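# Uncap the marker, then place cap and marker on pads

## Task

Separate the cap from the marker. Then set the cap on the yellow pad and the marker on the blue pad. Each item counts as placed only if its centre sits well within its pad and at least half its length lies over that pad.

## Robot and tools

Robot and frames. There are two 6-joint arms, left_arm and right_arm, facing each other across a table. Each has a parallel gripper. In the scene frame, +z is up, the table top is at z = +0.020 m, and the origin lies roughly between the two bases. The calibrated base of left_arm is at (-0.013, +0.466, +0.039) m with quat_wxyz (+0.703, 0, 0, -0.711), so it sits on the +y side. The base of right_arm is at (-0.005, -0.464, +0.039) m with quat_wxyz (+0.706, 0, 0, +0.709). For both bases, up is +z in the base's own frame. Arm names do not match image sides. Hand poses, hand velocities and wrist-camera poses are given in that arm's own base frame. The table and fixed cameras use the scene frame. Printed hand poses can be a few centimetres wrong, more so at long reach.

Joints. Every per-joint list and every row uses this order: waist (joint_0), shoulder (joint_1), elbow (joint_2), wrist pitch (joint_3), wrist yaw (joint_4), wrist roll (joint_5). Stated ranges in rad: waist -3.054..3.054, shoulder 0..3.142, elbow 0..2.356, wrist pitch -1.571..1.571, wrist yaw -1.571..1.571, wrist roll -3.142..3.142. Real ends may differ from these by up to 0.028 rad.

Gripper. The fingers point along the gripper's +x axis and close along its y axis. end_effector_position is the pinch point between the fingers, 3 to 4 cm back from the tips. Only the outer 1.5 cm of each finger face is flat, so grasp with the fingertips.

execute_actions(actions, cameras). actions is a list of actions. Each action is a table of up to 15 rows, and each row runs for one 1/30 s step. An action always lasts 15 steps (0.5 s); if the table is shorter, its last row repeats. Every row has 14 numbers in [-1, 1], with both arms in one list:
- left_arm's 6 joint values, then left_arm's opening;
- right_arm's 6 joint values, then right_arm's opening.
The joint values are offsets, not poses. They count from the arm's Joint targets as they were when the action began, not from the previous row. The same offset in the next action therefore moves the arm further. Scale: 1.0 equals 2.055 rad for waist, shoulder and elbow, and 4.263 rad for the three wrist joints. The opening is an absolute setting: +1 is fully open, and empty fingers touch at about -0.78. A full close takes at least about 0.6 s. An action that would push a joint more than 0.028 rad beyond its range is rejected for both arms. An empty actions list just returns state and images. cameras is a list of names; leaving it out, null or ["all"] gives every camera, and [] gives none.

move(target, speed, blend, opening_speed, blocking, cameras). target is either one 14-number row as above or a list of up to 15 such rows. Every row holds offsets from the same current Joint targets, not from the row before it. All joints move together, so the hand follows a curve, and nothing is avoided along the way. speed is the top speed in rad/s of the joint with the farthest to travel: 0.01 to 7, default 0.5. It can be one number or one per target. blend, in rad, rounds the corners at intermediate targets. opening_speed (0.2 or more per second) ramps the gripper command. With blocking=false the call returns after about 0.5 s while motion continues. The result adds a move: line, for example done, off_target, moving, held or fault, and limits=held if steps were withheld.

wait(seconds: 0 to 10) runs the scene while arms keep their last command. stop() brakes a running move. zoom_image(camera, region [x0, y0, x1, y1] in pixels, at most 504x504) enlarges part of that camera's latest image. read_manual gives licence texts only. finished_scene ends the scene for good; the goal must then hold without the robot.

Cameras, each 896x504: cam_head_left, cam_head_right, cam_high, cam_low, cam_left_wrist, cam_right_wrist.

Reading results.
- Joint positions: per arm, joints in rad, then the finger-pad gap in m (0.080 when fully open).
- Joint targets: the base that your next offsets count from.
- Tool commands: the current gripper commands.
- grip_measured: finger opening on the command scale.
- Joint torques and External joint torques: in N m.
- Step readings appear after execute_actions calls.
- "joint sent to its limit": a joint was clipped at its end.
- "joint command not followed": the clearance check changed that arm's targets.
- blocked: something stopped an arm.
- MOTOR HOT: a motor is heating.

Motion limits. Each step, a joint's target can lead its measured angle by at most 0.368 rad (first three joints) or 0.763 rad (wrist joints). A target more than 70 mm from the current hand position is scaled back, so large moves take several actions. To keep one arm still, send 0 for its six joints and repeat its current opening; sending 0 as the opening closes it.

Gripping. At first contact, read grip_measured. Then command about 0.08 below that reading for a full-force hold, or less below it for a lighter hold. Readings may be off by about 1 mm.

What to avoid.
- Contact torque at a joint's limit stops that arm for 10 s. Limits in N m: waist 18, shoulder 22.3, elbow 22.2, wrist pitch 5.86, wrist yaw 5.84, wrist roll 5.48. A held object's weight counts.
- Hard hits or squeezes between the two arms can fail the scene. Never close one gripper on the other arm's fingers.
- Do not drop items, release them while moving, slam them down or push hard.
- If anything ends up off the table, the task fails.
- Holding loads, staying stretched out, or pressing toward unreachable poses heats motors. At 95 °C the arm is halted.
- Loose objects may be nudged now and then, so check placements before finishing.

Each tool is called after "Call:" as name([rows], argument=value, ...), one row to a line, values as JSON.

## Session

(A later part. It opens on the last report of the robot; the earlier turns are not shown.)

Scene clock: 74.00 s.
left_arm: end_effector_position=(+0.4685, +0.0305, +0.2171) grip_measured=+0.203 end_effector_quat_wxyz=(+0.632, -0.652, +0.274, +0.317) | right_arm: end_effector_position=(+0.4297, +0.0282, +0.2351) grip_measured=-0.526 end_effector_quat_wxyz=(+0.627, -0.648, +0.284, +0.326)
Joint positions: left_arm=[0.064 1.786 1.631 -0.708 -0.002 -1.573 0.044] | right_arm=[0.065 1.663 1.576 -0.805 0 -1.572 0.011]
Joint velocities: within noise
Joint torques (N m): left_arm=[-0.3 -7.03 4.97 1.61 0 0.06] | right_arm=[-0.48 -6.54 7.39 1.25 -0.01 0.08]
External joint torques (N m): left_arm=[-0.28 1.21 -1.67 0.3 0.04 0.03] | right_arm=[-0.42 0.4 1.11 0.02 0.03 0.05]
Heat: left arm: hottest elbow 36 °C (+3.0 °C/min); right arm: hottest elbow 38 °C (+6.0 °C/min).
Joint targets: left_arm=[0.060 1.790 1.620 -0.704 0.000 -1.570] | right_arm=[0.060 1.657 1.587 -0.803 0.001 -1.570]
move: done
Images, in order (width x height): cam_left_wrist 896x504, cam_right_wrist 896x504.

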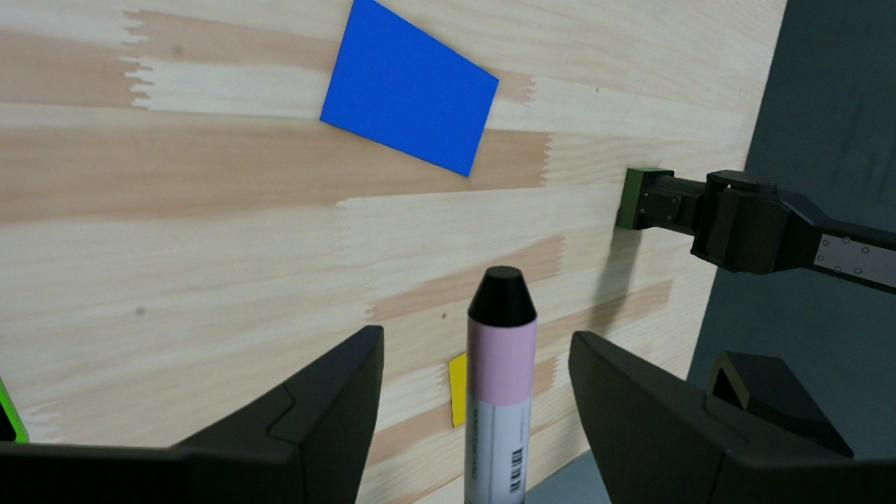

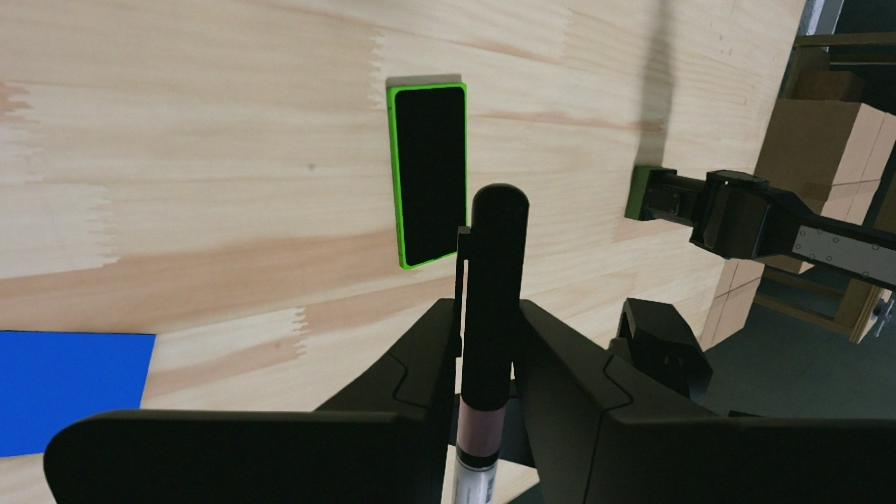

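Call:
move([
  [0,-0.01,0.0156,-0.0123,0,0,0.2,0,0,0,0,0,0,-0.72],
], speed=0.2, cameras=["cam_left_wrist","cam_right_wrist"])

Scene clock: 77.33 s.
left_arm: end_effector_position=(+0.4625, +0.0301, +0.2160) grip_measured=+0.203 end_effector_quat_wxyz=(+0.627, -0.647, +0.284, +0.327) | right_arm: end_effector_position=(+0.4297, +0.0282, +0.2351) grip_measured=-0.526 end_effector_quat_wxyz=(+0.627, -0.648, +0.284, +0.326)
Joint positions: left_arm=[0.064 1.784 1.642 -0.752 -0.002 -1.573 0.044] | right_arm=[0.065 1.663 1.576 -0.805 0 -1.572 0.011]
Joint velocities: within noise
Joint torques (N m): left_arm=[-0.23 -8.92 7.26 0.98 0.02 0.05] | right_arm=[-0.52 -6.52 7.43 1.25 0 0.08]
External joint torques (N m): left_arm=[-0.2 -0.76 0.7 -0.28 0.05 0.02] | right_arm=[-0.52 0.44 1.14 0.03 0.04 0.05]
Heat: left arm: hottest elbow 36 °C (+2.0 °C/min); right arm: hottest elbow 38 °C (+5.1 °C/min).
Joint targets: left_arm=[0.060 1.769 1.652 -0.757 0.000 -1.570] | right_arm=[0.060 1.657 1.587 -0.803 0.001 -1.570]
move: done
Images, in order (width x height): cam_left_wrist 896x504, cam_right_wrist 896x504.

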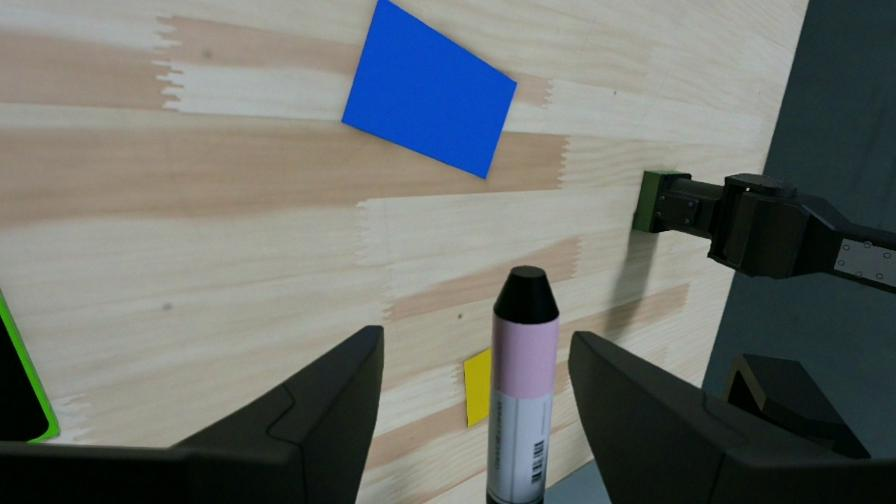

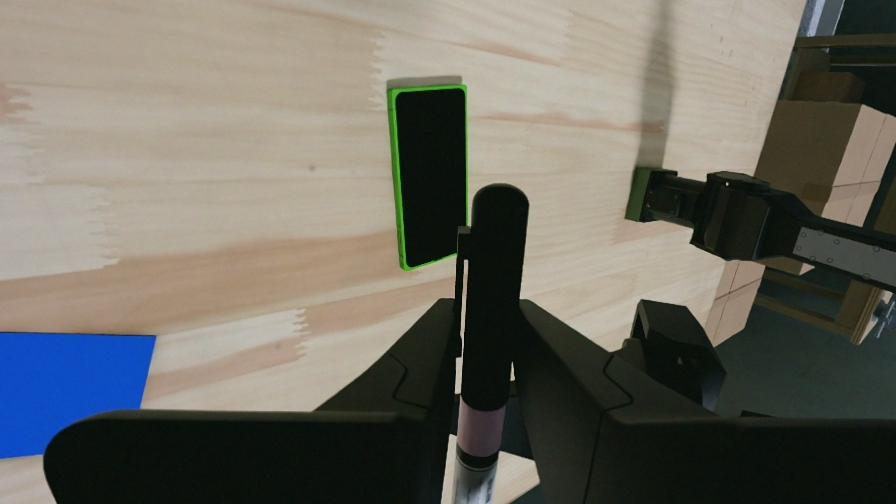

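Call:
move([
  [0,0.002,0.0316,-0.0094,0,0,0.2,0,0,0,0,0,0,-0.72],
], speed=0.2, cameras=["cam_left_wrist"])

Scene clock: 80.37 s.
left_arm: end_effector_position=(+0.4635, +0.0309, +0.2340) grip_measured=+0.203 end_effector_quat_wxyz=(+0.630, -0.650, +0.278, +0.322) | right_arm: end_effector_position=(+0.4301, +0.0281, +0.2355) grip_measured=-0.526 end_effector_quat_wxyz=(+0.627, -0.648, +0.283, +0.325)
Joint positions: left_arm=[0.066 1.784 1.703 -0.796 -0.002 -1.573 0.044] | right_arm=[0.065 1.663 1.577 -0.803 0 -1.573 0.011]
Joint velocities: within noise
Joint torques (N m): left_arm=[-0.39 -8.45 7.76 1.28 0 0.05] | right_arm=[-0.41 -6.52 7.38 1.15 0 0.09]
External joint torques (N m): left_arm=[-0.39 -0.36 1.26 0.01 0.04 0.02] | right_arm=[-0.45 0.41 1.12 -0.07 0.05 0.05]
Heat: left arm: hottest elbow 37 °C (+3.0 °C/min); right arm: hottest elbow 39 °C (+6.1 °C/min).
Joint targets: left_arm=[0.060 1.773 1.717 -0.796 0.000 -1.571] | right_arm=[0.060 1.657 1.587 -0.803 0.001 -1.570]
move: done
Images, in order (width x height): cam_left_wrist 896x504.

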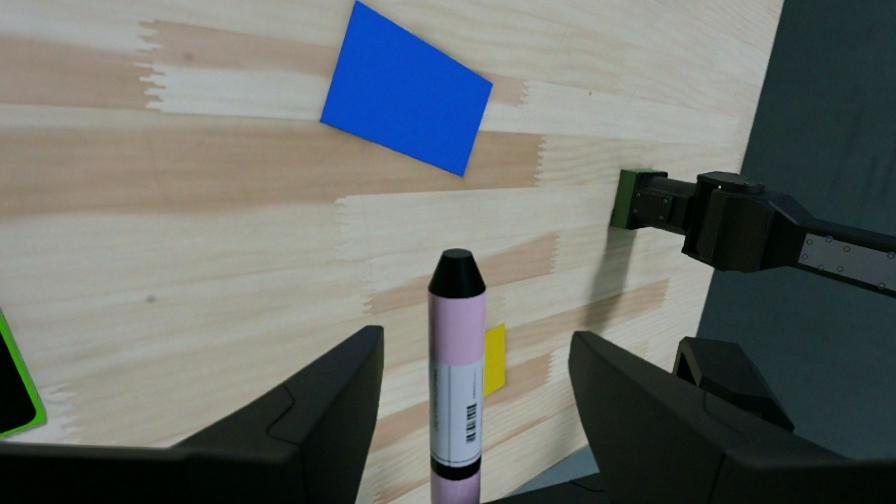

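Call:
move([
  [0,0,0,-0.005,0,0,0.2,0,0,0,0,0,0,-0.72],
  [0,0,0,-0.005,0,0,-0.45,0,0,0,0,0,0,-0.72],
], speed=0.2, opening_speed=0.8, cameras=["cam_left_wrist","cam_right_wrist"])

Scene clock: 83.73 s.
left_arm: end_effector_position=(+0.4603, +0.0307, +0.2317) grip_measured=-0.446 end_effector_quat_wxyz=(+0.627, -0.647, +0.284, +0.328) | right_arm: end_effector_position=(+0.4301, +0.0281, +0.2355) grip_measured=-0.526 end_effector_quat_wxyz=(+0.627, -0.648, +0.283, +0.325)
Joint positions: left_arm=[0.066 1.784 1.705 -0.816 -0.002 -1.573 0.015] | right_arm=[0.065 1.663 1.577 -0.803 0 -1.573 0.011]
Joint velocities: within noise
Joint torques (N m): left_arm=[-0.48 -8.45 7.55 1.13 0 0.05] | right_arm=[-0.47 -6.53 7.39 1.14 0 0.09]
External joint torques (N m): left_arm=[-0.49 -0.24 1 -0.14 0.05 0.02] | right_arm=[-0.49 0.43 1.13 -0.07 0.05 0.06]
Heat: left arm: hottest elbow 37 °C (+3.0 °C/min); right arm: hottest elbow 39 °C (+6.0 °C/min).
Joint targets: left_arm=[0.060 1.773 1.717 -0.818 0.000 -1.571] | right_arm=[0.060 1.657 1.587 -0.803 0.001 -1.570]
move: done
Images, in order (width x height): cam_left_wrist 896x504, cam_right_wrist 896x504.

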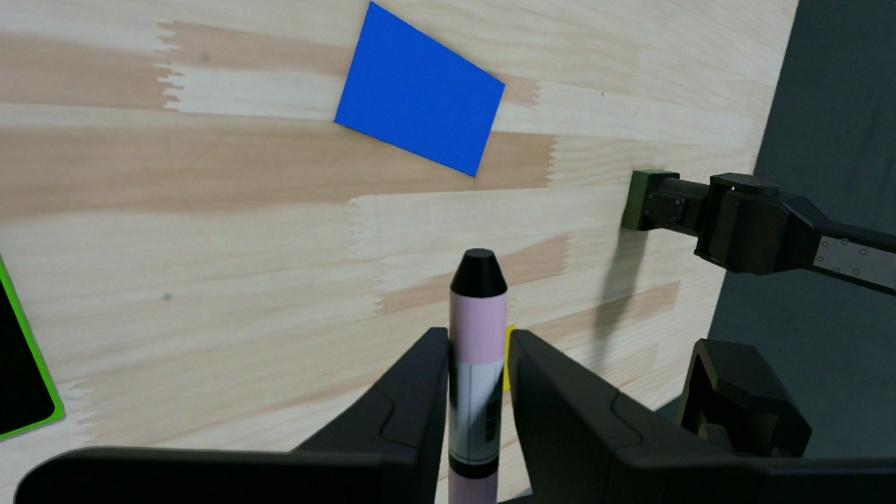

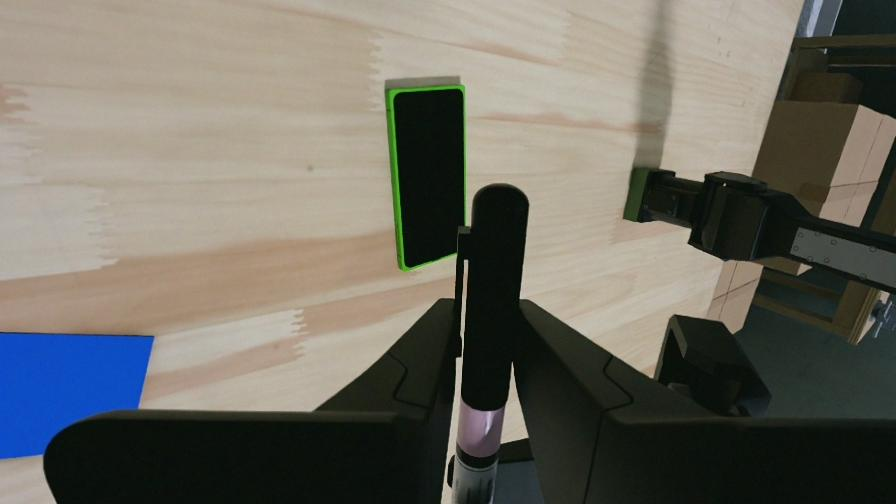

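Call:
move([
  [0,0,0,0,0,0,-0.8,0,0,0,0,0,0,-0.8],
  [0.075,0,0,0,0,0,-0.8,0.075,0,0,0,0,0,-0.8],
], speed=0.3, opening_speed=0.8)

Scene clock: 87.03 s.
left_arm: end_effector_position=(+0.4507, +0.0976, +0.2315) grip_measured=-0.569 end_effector_quat_wxyz=(-0.601, +0.667, -0.237, -0.372) | right_arm: end_effector_position=(+0.4212, +0.0913, +0.2355) grip_measured=-0.526 end_effector_quat_wxyz=(-0.603, +0.666, -0.235, -0.371)
Joint positions: left_arm=[0.213 1.784 1.705 -0.817 0.001 -1.571 0.009] | right_arm=[0.213 1.663 1.577 -0.803 -0.001 -1.569 0.011]
Joint velocities: within noise
Joint torques (N m): left_arm=[0.19 -8.44 7.47 1.21 -0.1 0.01] | right_arm=[0.14 -6.51 7.38 1.15 0.02 -0.05]
External joint torques (N m): left_arm=[0.18 -0.44 1.04 -0.04 -0.05 -0.02] | right_arm=[0.14 0.46 1.07 -0.09 0.06 -0.08]
Heat: left arm: hottest elbow 37 °C (+2.0 °C/min); right arm: hottest elbow 39 °C (+6.1 °C/min).
Joint targets: left_arm=[0.214 1.773 1.717 -0.818 0.000 -1.571] | right_arm=[0.214 1.657 1.587 -0.802 0.000 -1.571]
move: done

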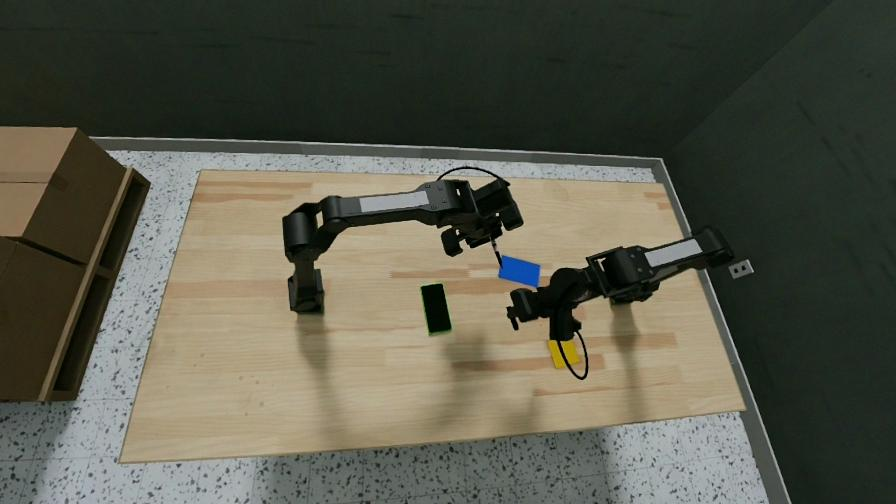

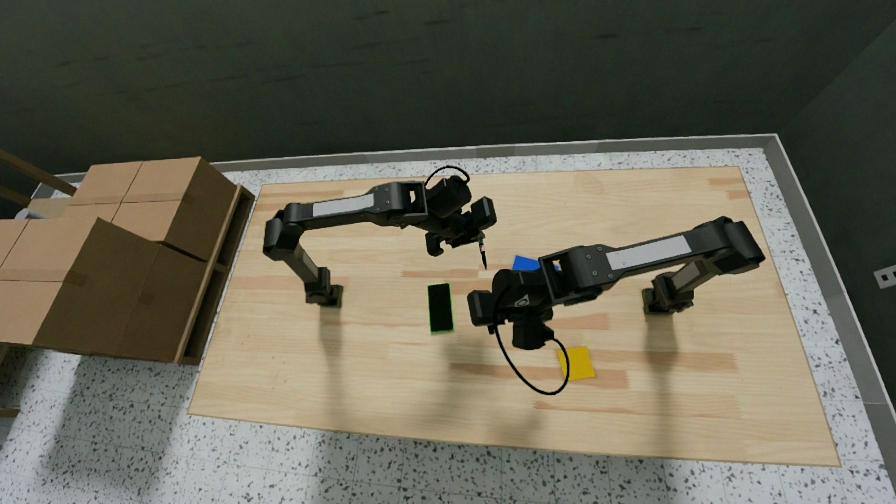

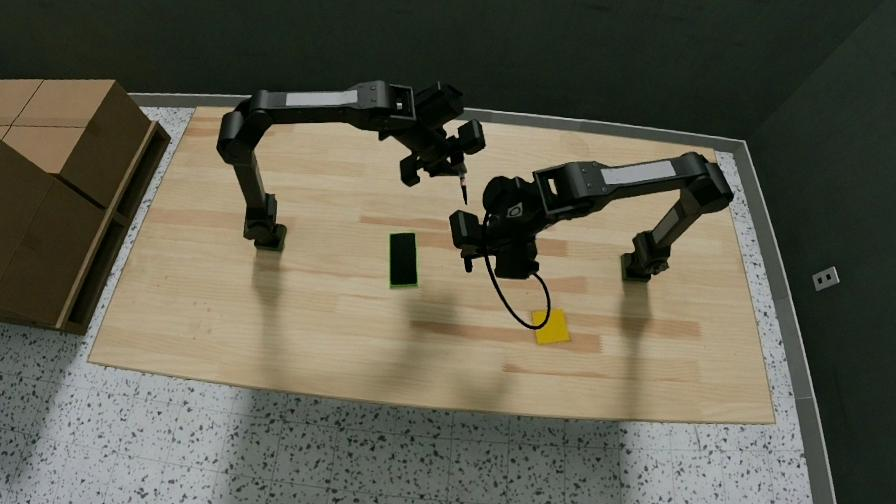

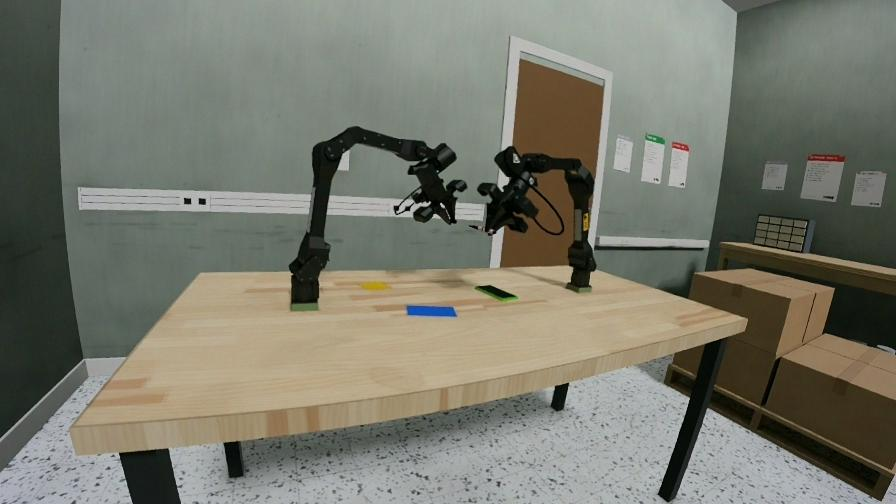

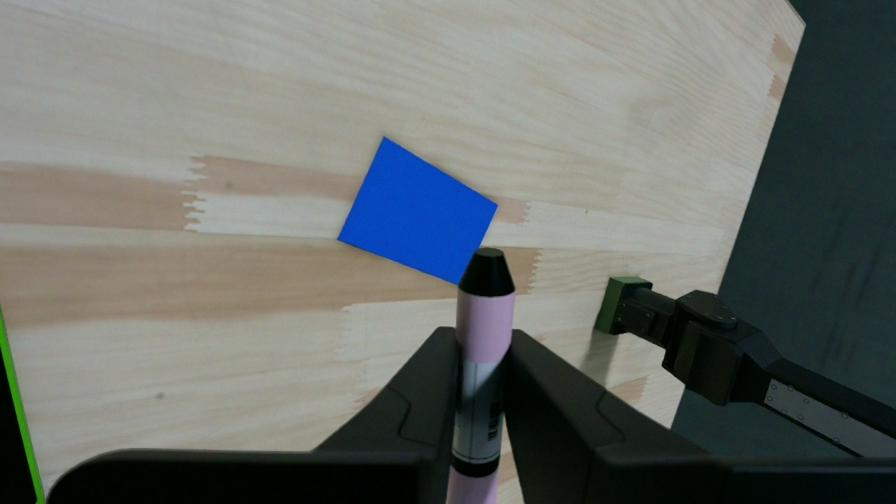

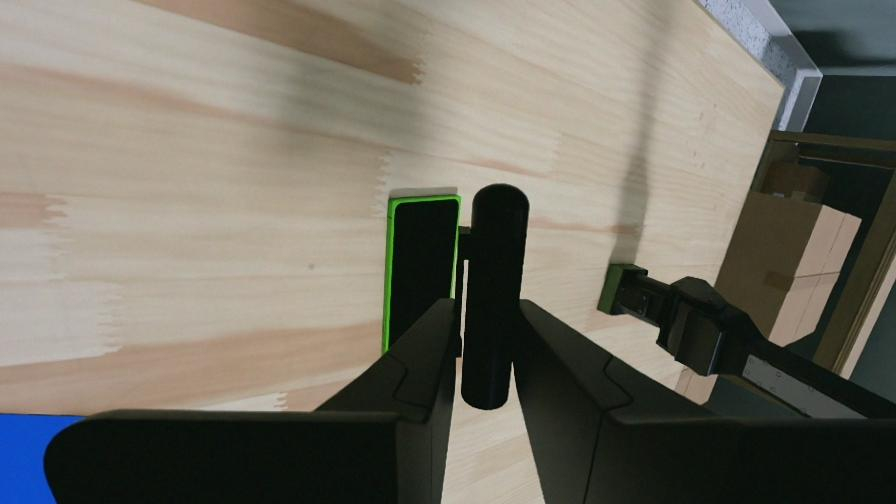

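Call:
move([
  [0,0,0,0,0,0,-0.8,0.2156,-0.0316,-0.2221,-0.072,0,0,-0.72],
  [0.0063,0.3428,0.2494,0.0038,0,0,-0.8,0.2156,-0.0316,-0.2221,-0.072,0,0,-0.72],
], speed=0.6)

Scene clock: 101.70 s.
left_arm: end_effector_position=(+0.5717, +0.1307, +0.0777) grip_measured=-0.569 end_effector_quat_wxyz=(-0.568, +0.648, -0.284, -0.421) | right_arm: end_effector_position=(+0.2177, +0.1677, +0.0934) grip_measured=-0.526 end_effector_quat_wxyz=(-0.313, +0.634, -0.313, -0.634)
Joint positions: left_arm=[0.225 2.465 2.218 -0.804 0.001 -1.571 0.009] | right_arm=[0.656 1.604 1.141 -1.108 -0.001 -1.569 0.011]
Joint velocities: within noise
Joint torques (N m): left_arm=[0.02 -9.73 7.25 1.25 -0.1 0.01] | right_arm=[0.17 -5.91 4.4 0.15 0.01 -0.08]
External joint torques (N m): left_arm=[-0.07 2.52 0.85 0.17 -0.05 -0.01] | right_arm=[0.18 -0.38 -0.92 -0.14 0.06 -0.08]
Heat: left arm: hottest elbow 39 °C (+3.0 °C/min); right arm: hottest elbow 40 °C (+6.0 °C/min).
Joint targets: left_arm=[0.227 2.478 2.230 -0.802 0.000 -1.571] | right_arm=[0.657 1.591 1.131 -1.109 0.000 -1.571]
move: done

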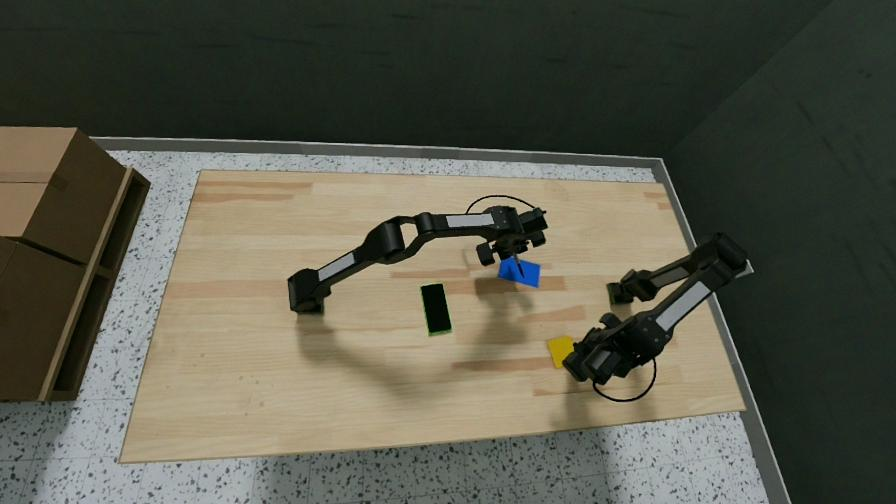

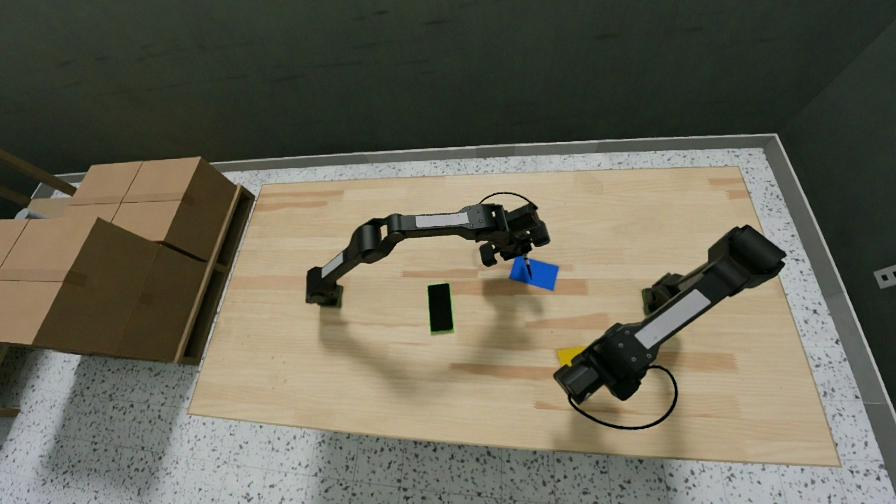

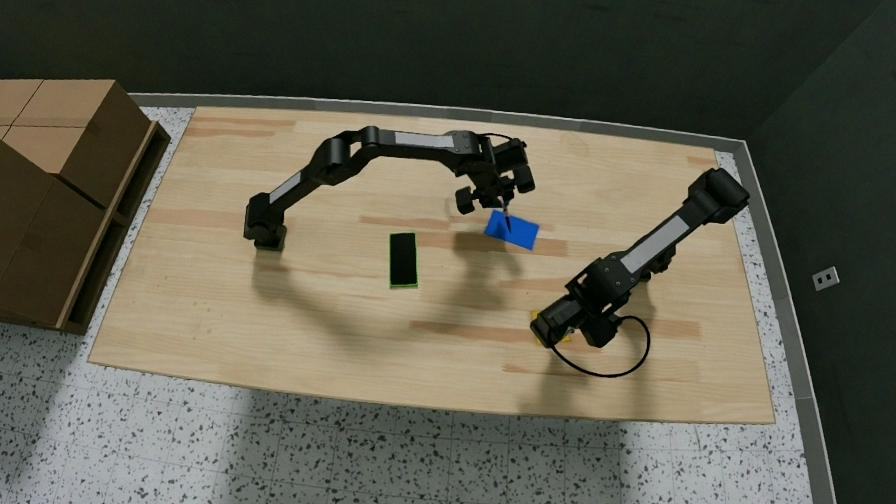

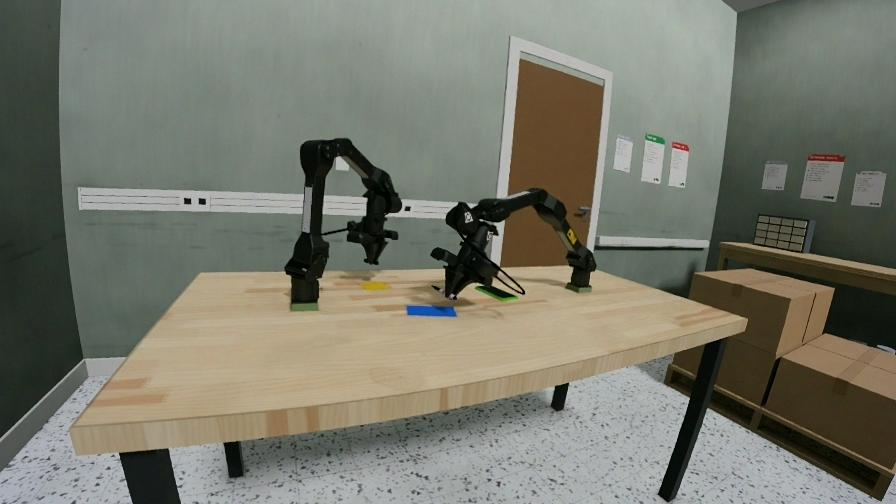

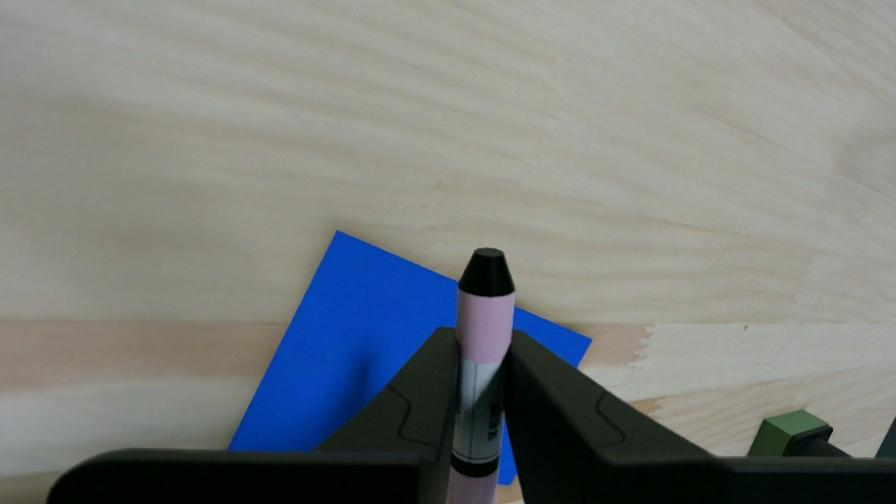

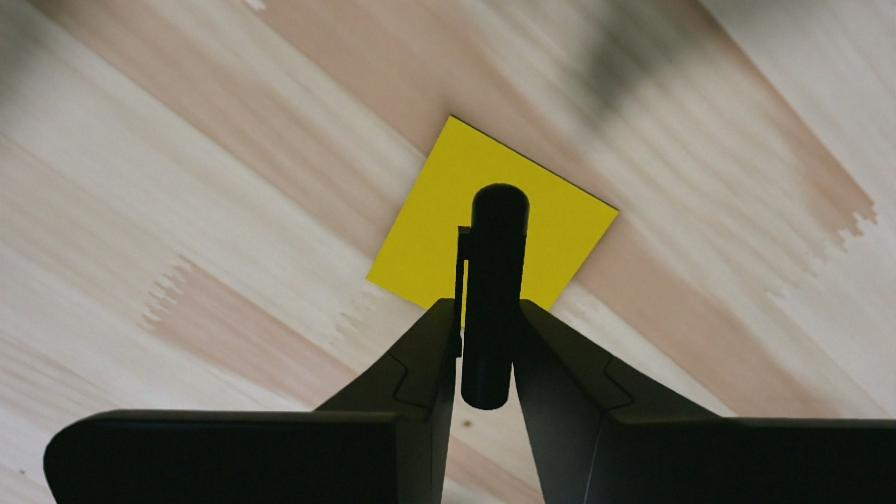

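Call:
move(target=[-0.0122,0.0699,0.0261,0.0094,0,0,-0.8,0,0.0489,-0.0932,0.0682,0,0,-0.72], speed=0.2)

Call:
zoom_image(camera="cam_low", region=[340, 230, 520, 340])

Scene clock: 108.77 s.
left_arm: end_effector_position=(+0.5882, +0.1231, +0.0333) grip_measured=-0.569 end_effector_quat_wxyz=(-0.568, +0.642, -0.296, -0.421) | right_arm: end_effector_position=(+0.2179, +0.1678, +0.0276) grip_measured=-0.526 end_effector_quat_wxyz=(-0.318, +0.636, -0.308, -0.632)
Joint positions: left_arm=[0.207 2.589 2.279 -0.761 0.001 -1.571 0.009] | right_arm=[0.656 1.685 0.949 -0.82 -0.001 -1.569 0.011]
Joint velocities: within noise
Joint torques (N m): left_arm=[-0.4 -8.35 6.38 1.02 -0.12 0.01] | right_arm=[0.17 -3.95 4.02 0.39 0.01 -0.07]
External joint torques (N m): left_arm=[-0.4 4.32 0.08 -0.01 -0.07 -0.02] | right_arm=[0.16 1.75 -0.9 0.07 0.06 -0.07]
Heat: left arm: hottest elbow 38 °C (+2.0 °C/min); right arm: hottest elbow 39 °C (+5.0 °C/min).
Joint targets: left_arm=[0.202 2.622 2.283 -0.761 0.000 -1.571] | right_arm=[0.657 1.692 0.939 -0.819 0.000 -1.571]
move: off_target (left_arm); left_arm: the shoulder is farthest, 0.033 rad from its target

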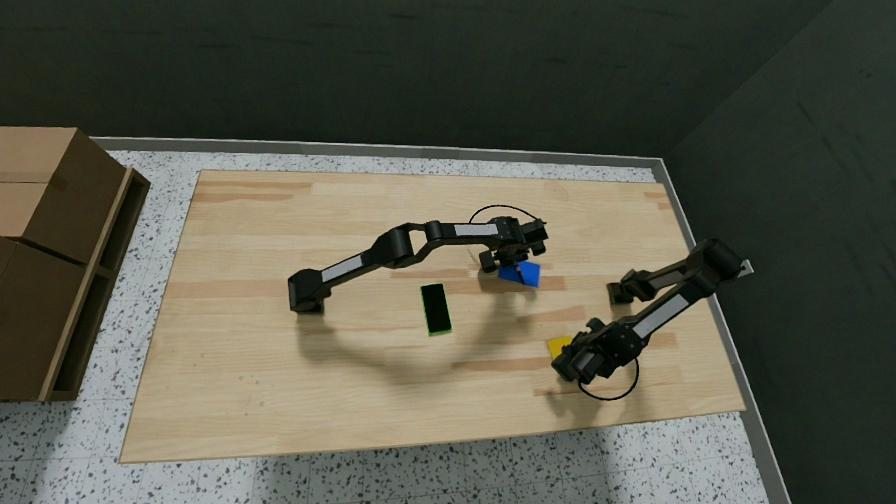

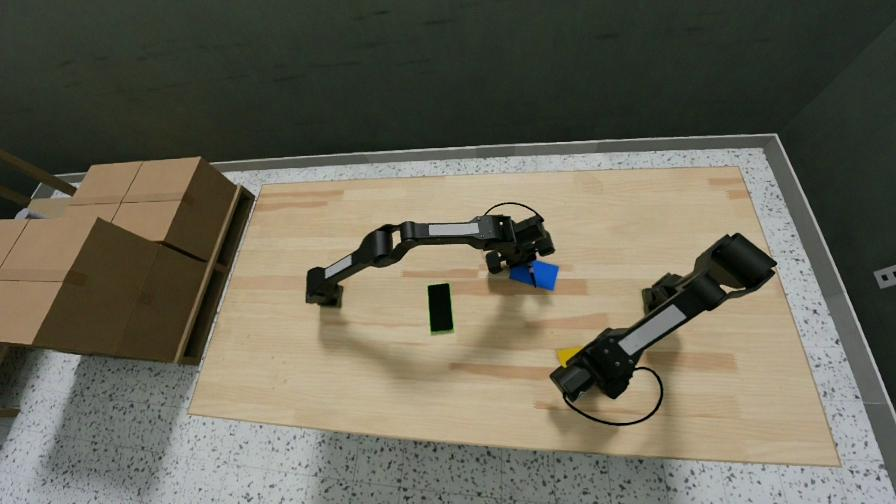

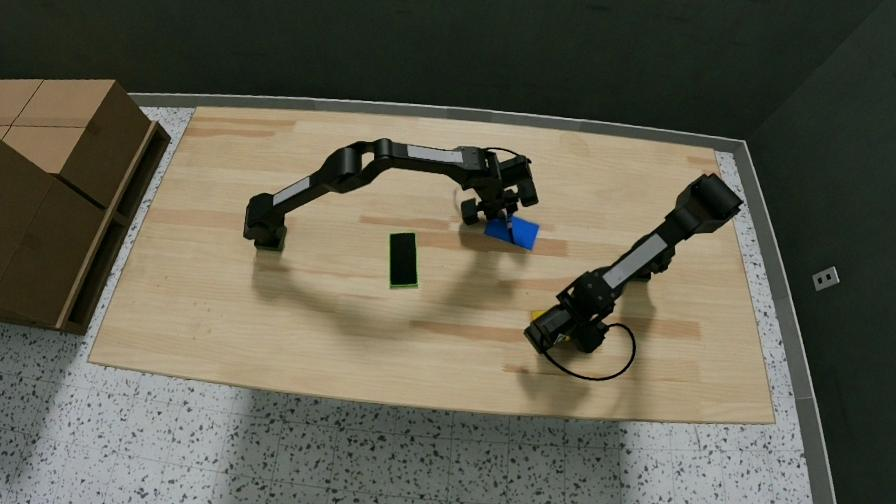

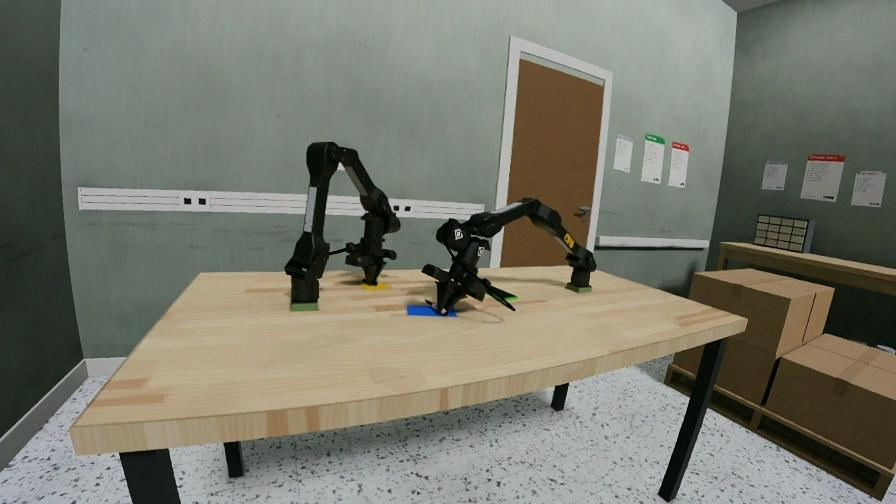

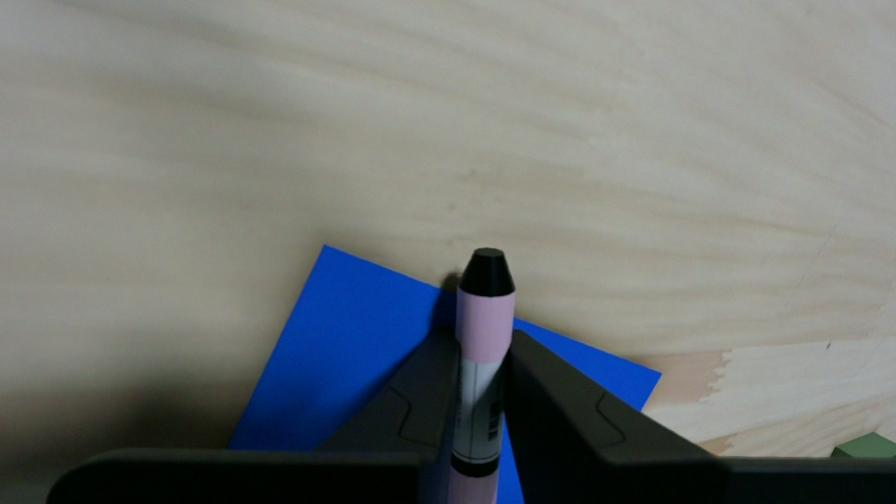

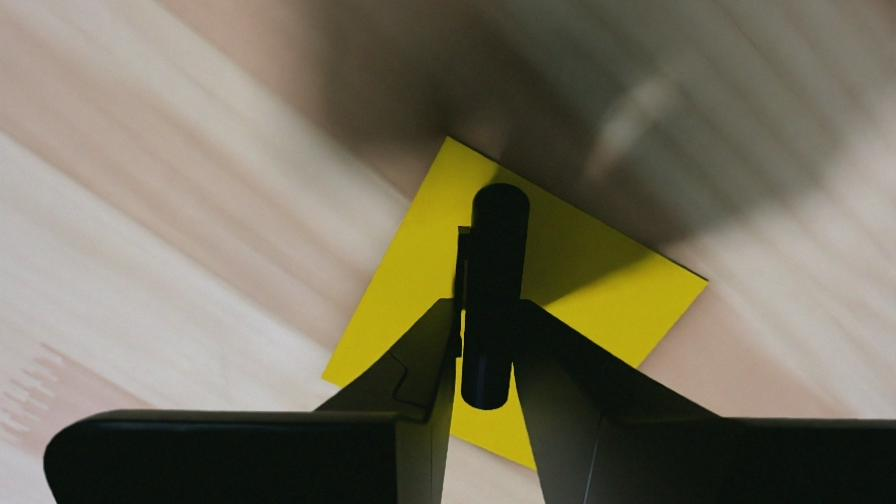

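Scaled by 2.800.

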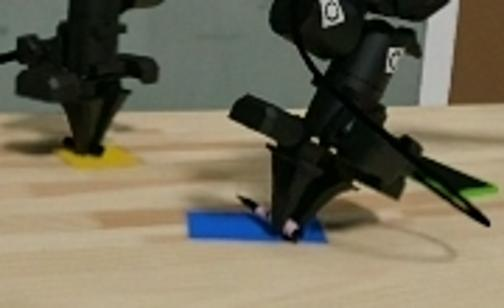

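Call:
move([
  [0,-0.006,0,0,0,0,-0.8,0,0.003,-0.004,0.0033,0,0,-0.72],
  [0,-0.006,0,0,0,0,-0.36,0,0.003,-0.004,0.0033,0,0,-0.36],
  [0,-0.09,-0.0642,-0.0124,0,0,-0.36,0,-0.0489,0.0932,-0.0682,0,0,-0.36],
], speed=0.25, opening_speed=0.4)

Call:
zoom_image(camera="cam_high", region=[430, 180, 610, 360])

Scene clock: 116.63 s.
left_arm: end_effector_position=(+0.5617, +0.1165, +0.0596) grip_measured=-0.363 end_effector_quat_wxyz=(-0.559, +0.636, -0.310, -0.432) | right_arm: end_effector_position=(+0.2122, +0.1634, +0.0874) grip_measured=-0.364 end_effector_quat_wxyz=(-0.306, +0.630, -0.321, -0.638)
Joint positions: left_arm=[0.205 2.46 2.162 -0.813 0.001 -1.571 0.019] | right_arm=[0.656 1.603 1.116 -1.107 -0.001 -1.569 0.019]
Joint velocities: within noise
Joint torques (N m): left_arm=[-0.18 -13.53 4.71 0.87 -0.09 0.01] | right_arm=[0.18 -5.73 6.82 0.09 0.01 -0.07]
External joint torques (N m): left_arm=[-0.07 -1.37 -1.59 -0.12 -0.06 -0.01] | right_arm=[0.23 -0.28 1.63 -0.13 0.05 -0.07]
Heat: left arm: hottest shoulder 38 °C (+10.1 °C/min); right arm: hottest elbow 39 °C (+4.0 °C/min).
Joint targets: left_arm=[0.202 2.437 2.152 -0.814 0.000 -1.571] | right_arm=[0.657 1.591 1.131 -1.109 0.000 -1.571]
move: done

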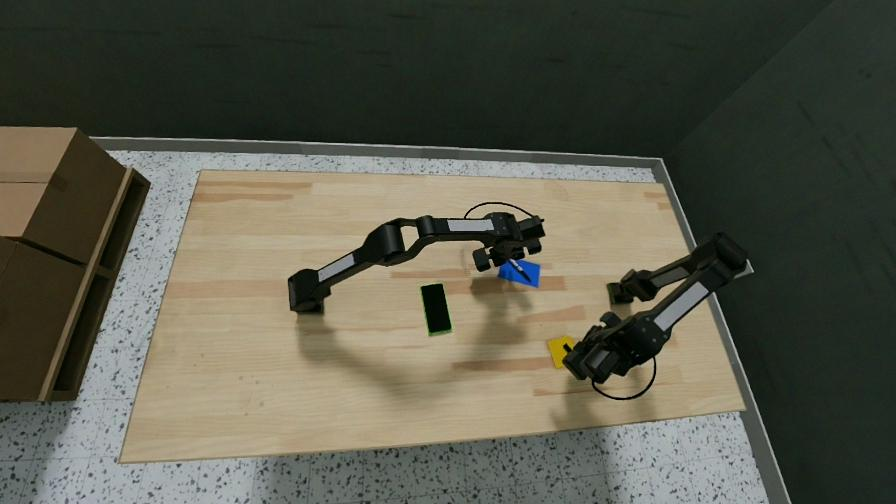

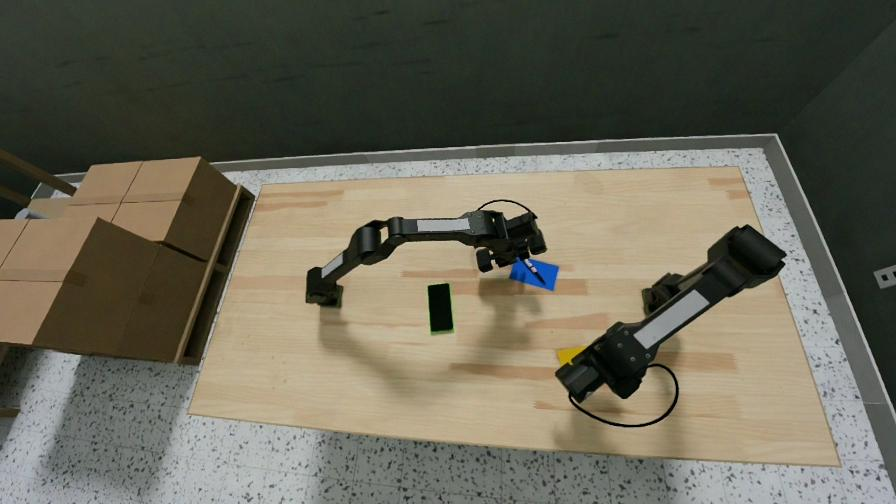

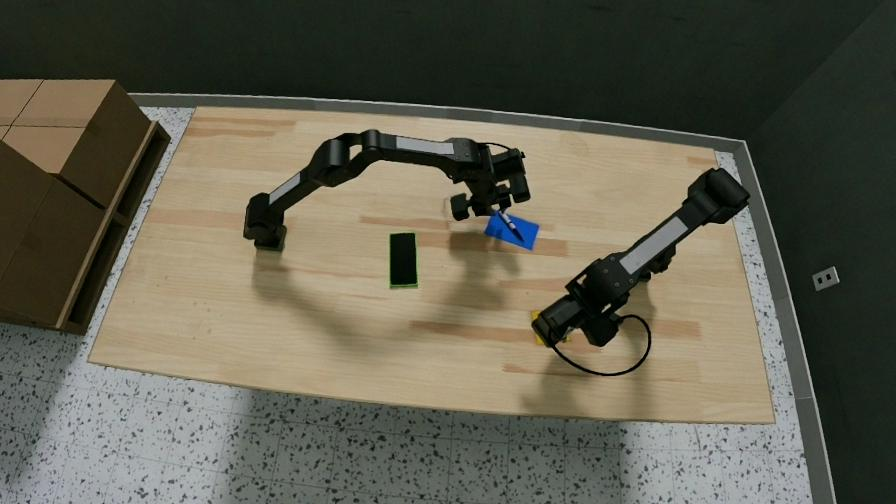

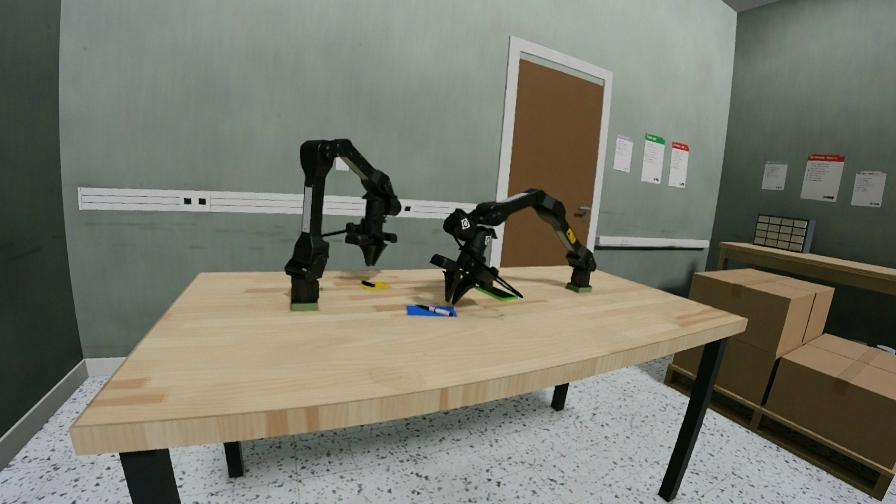

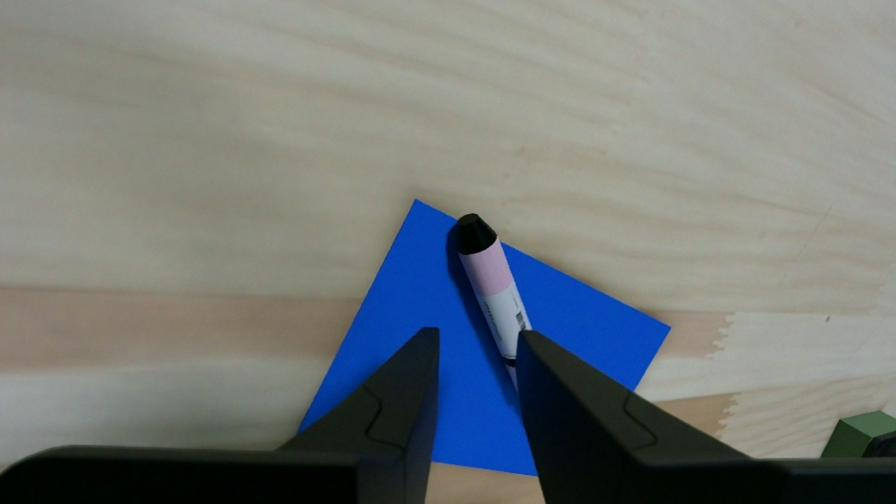

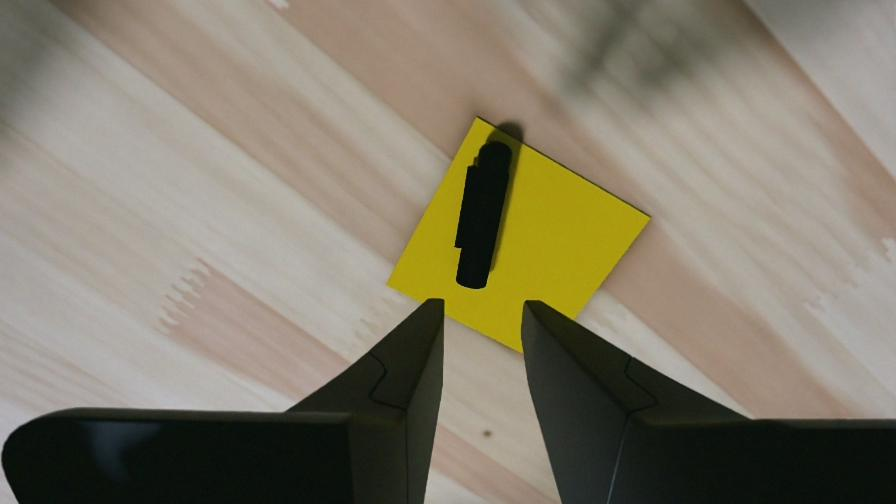

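Scaled by 2.800.

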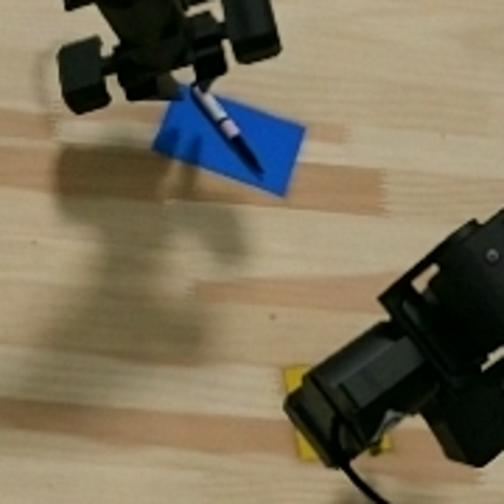

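Call:
finished_scene()

The scene is finished: the task was done.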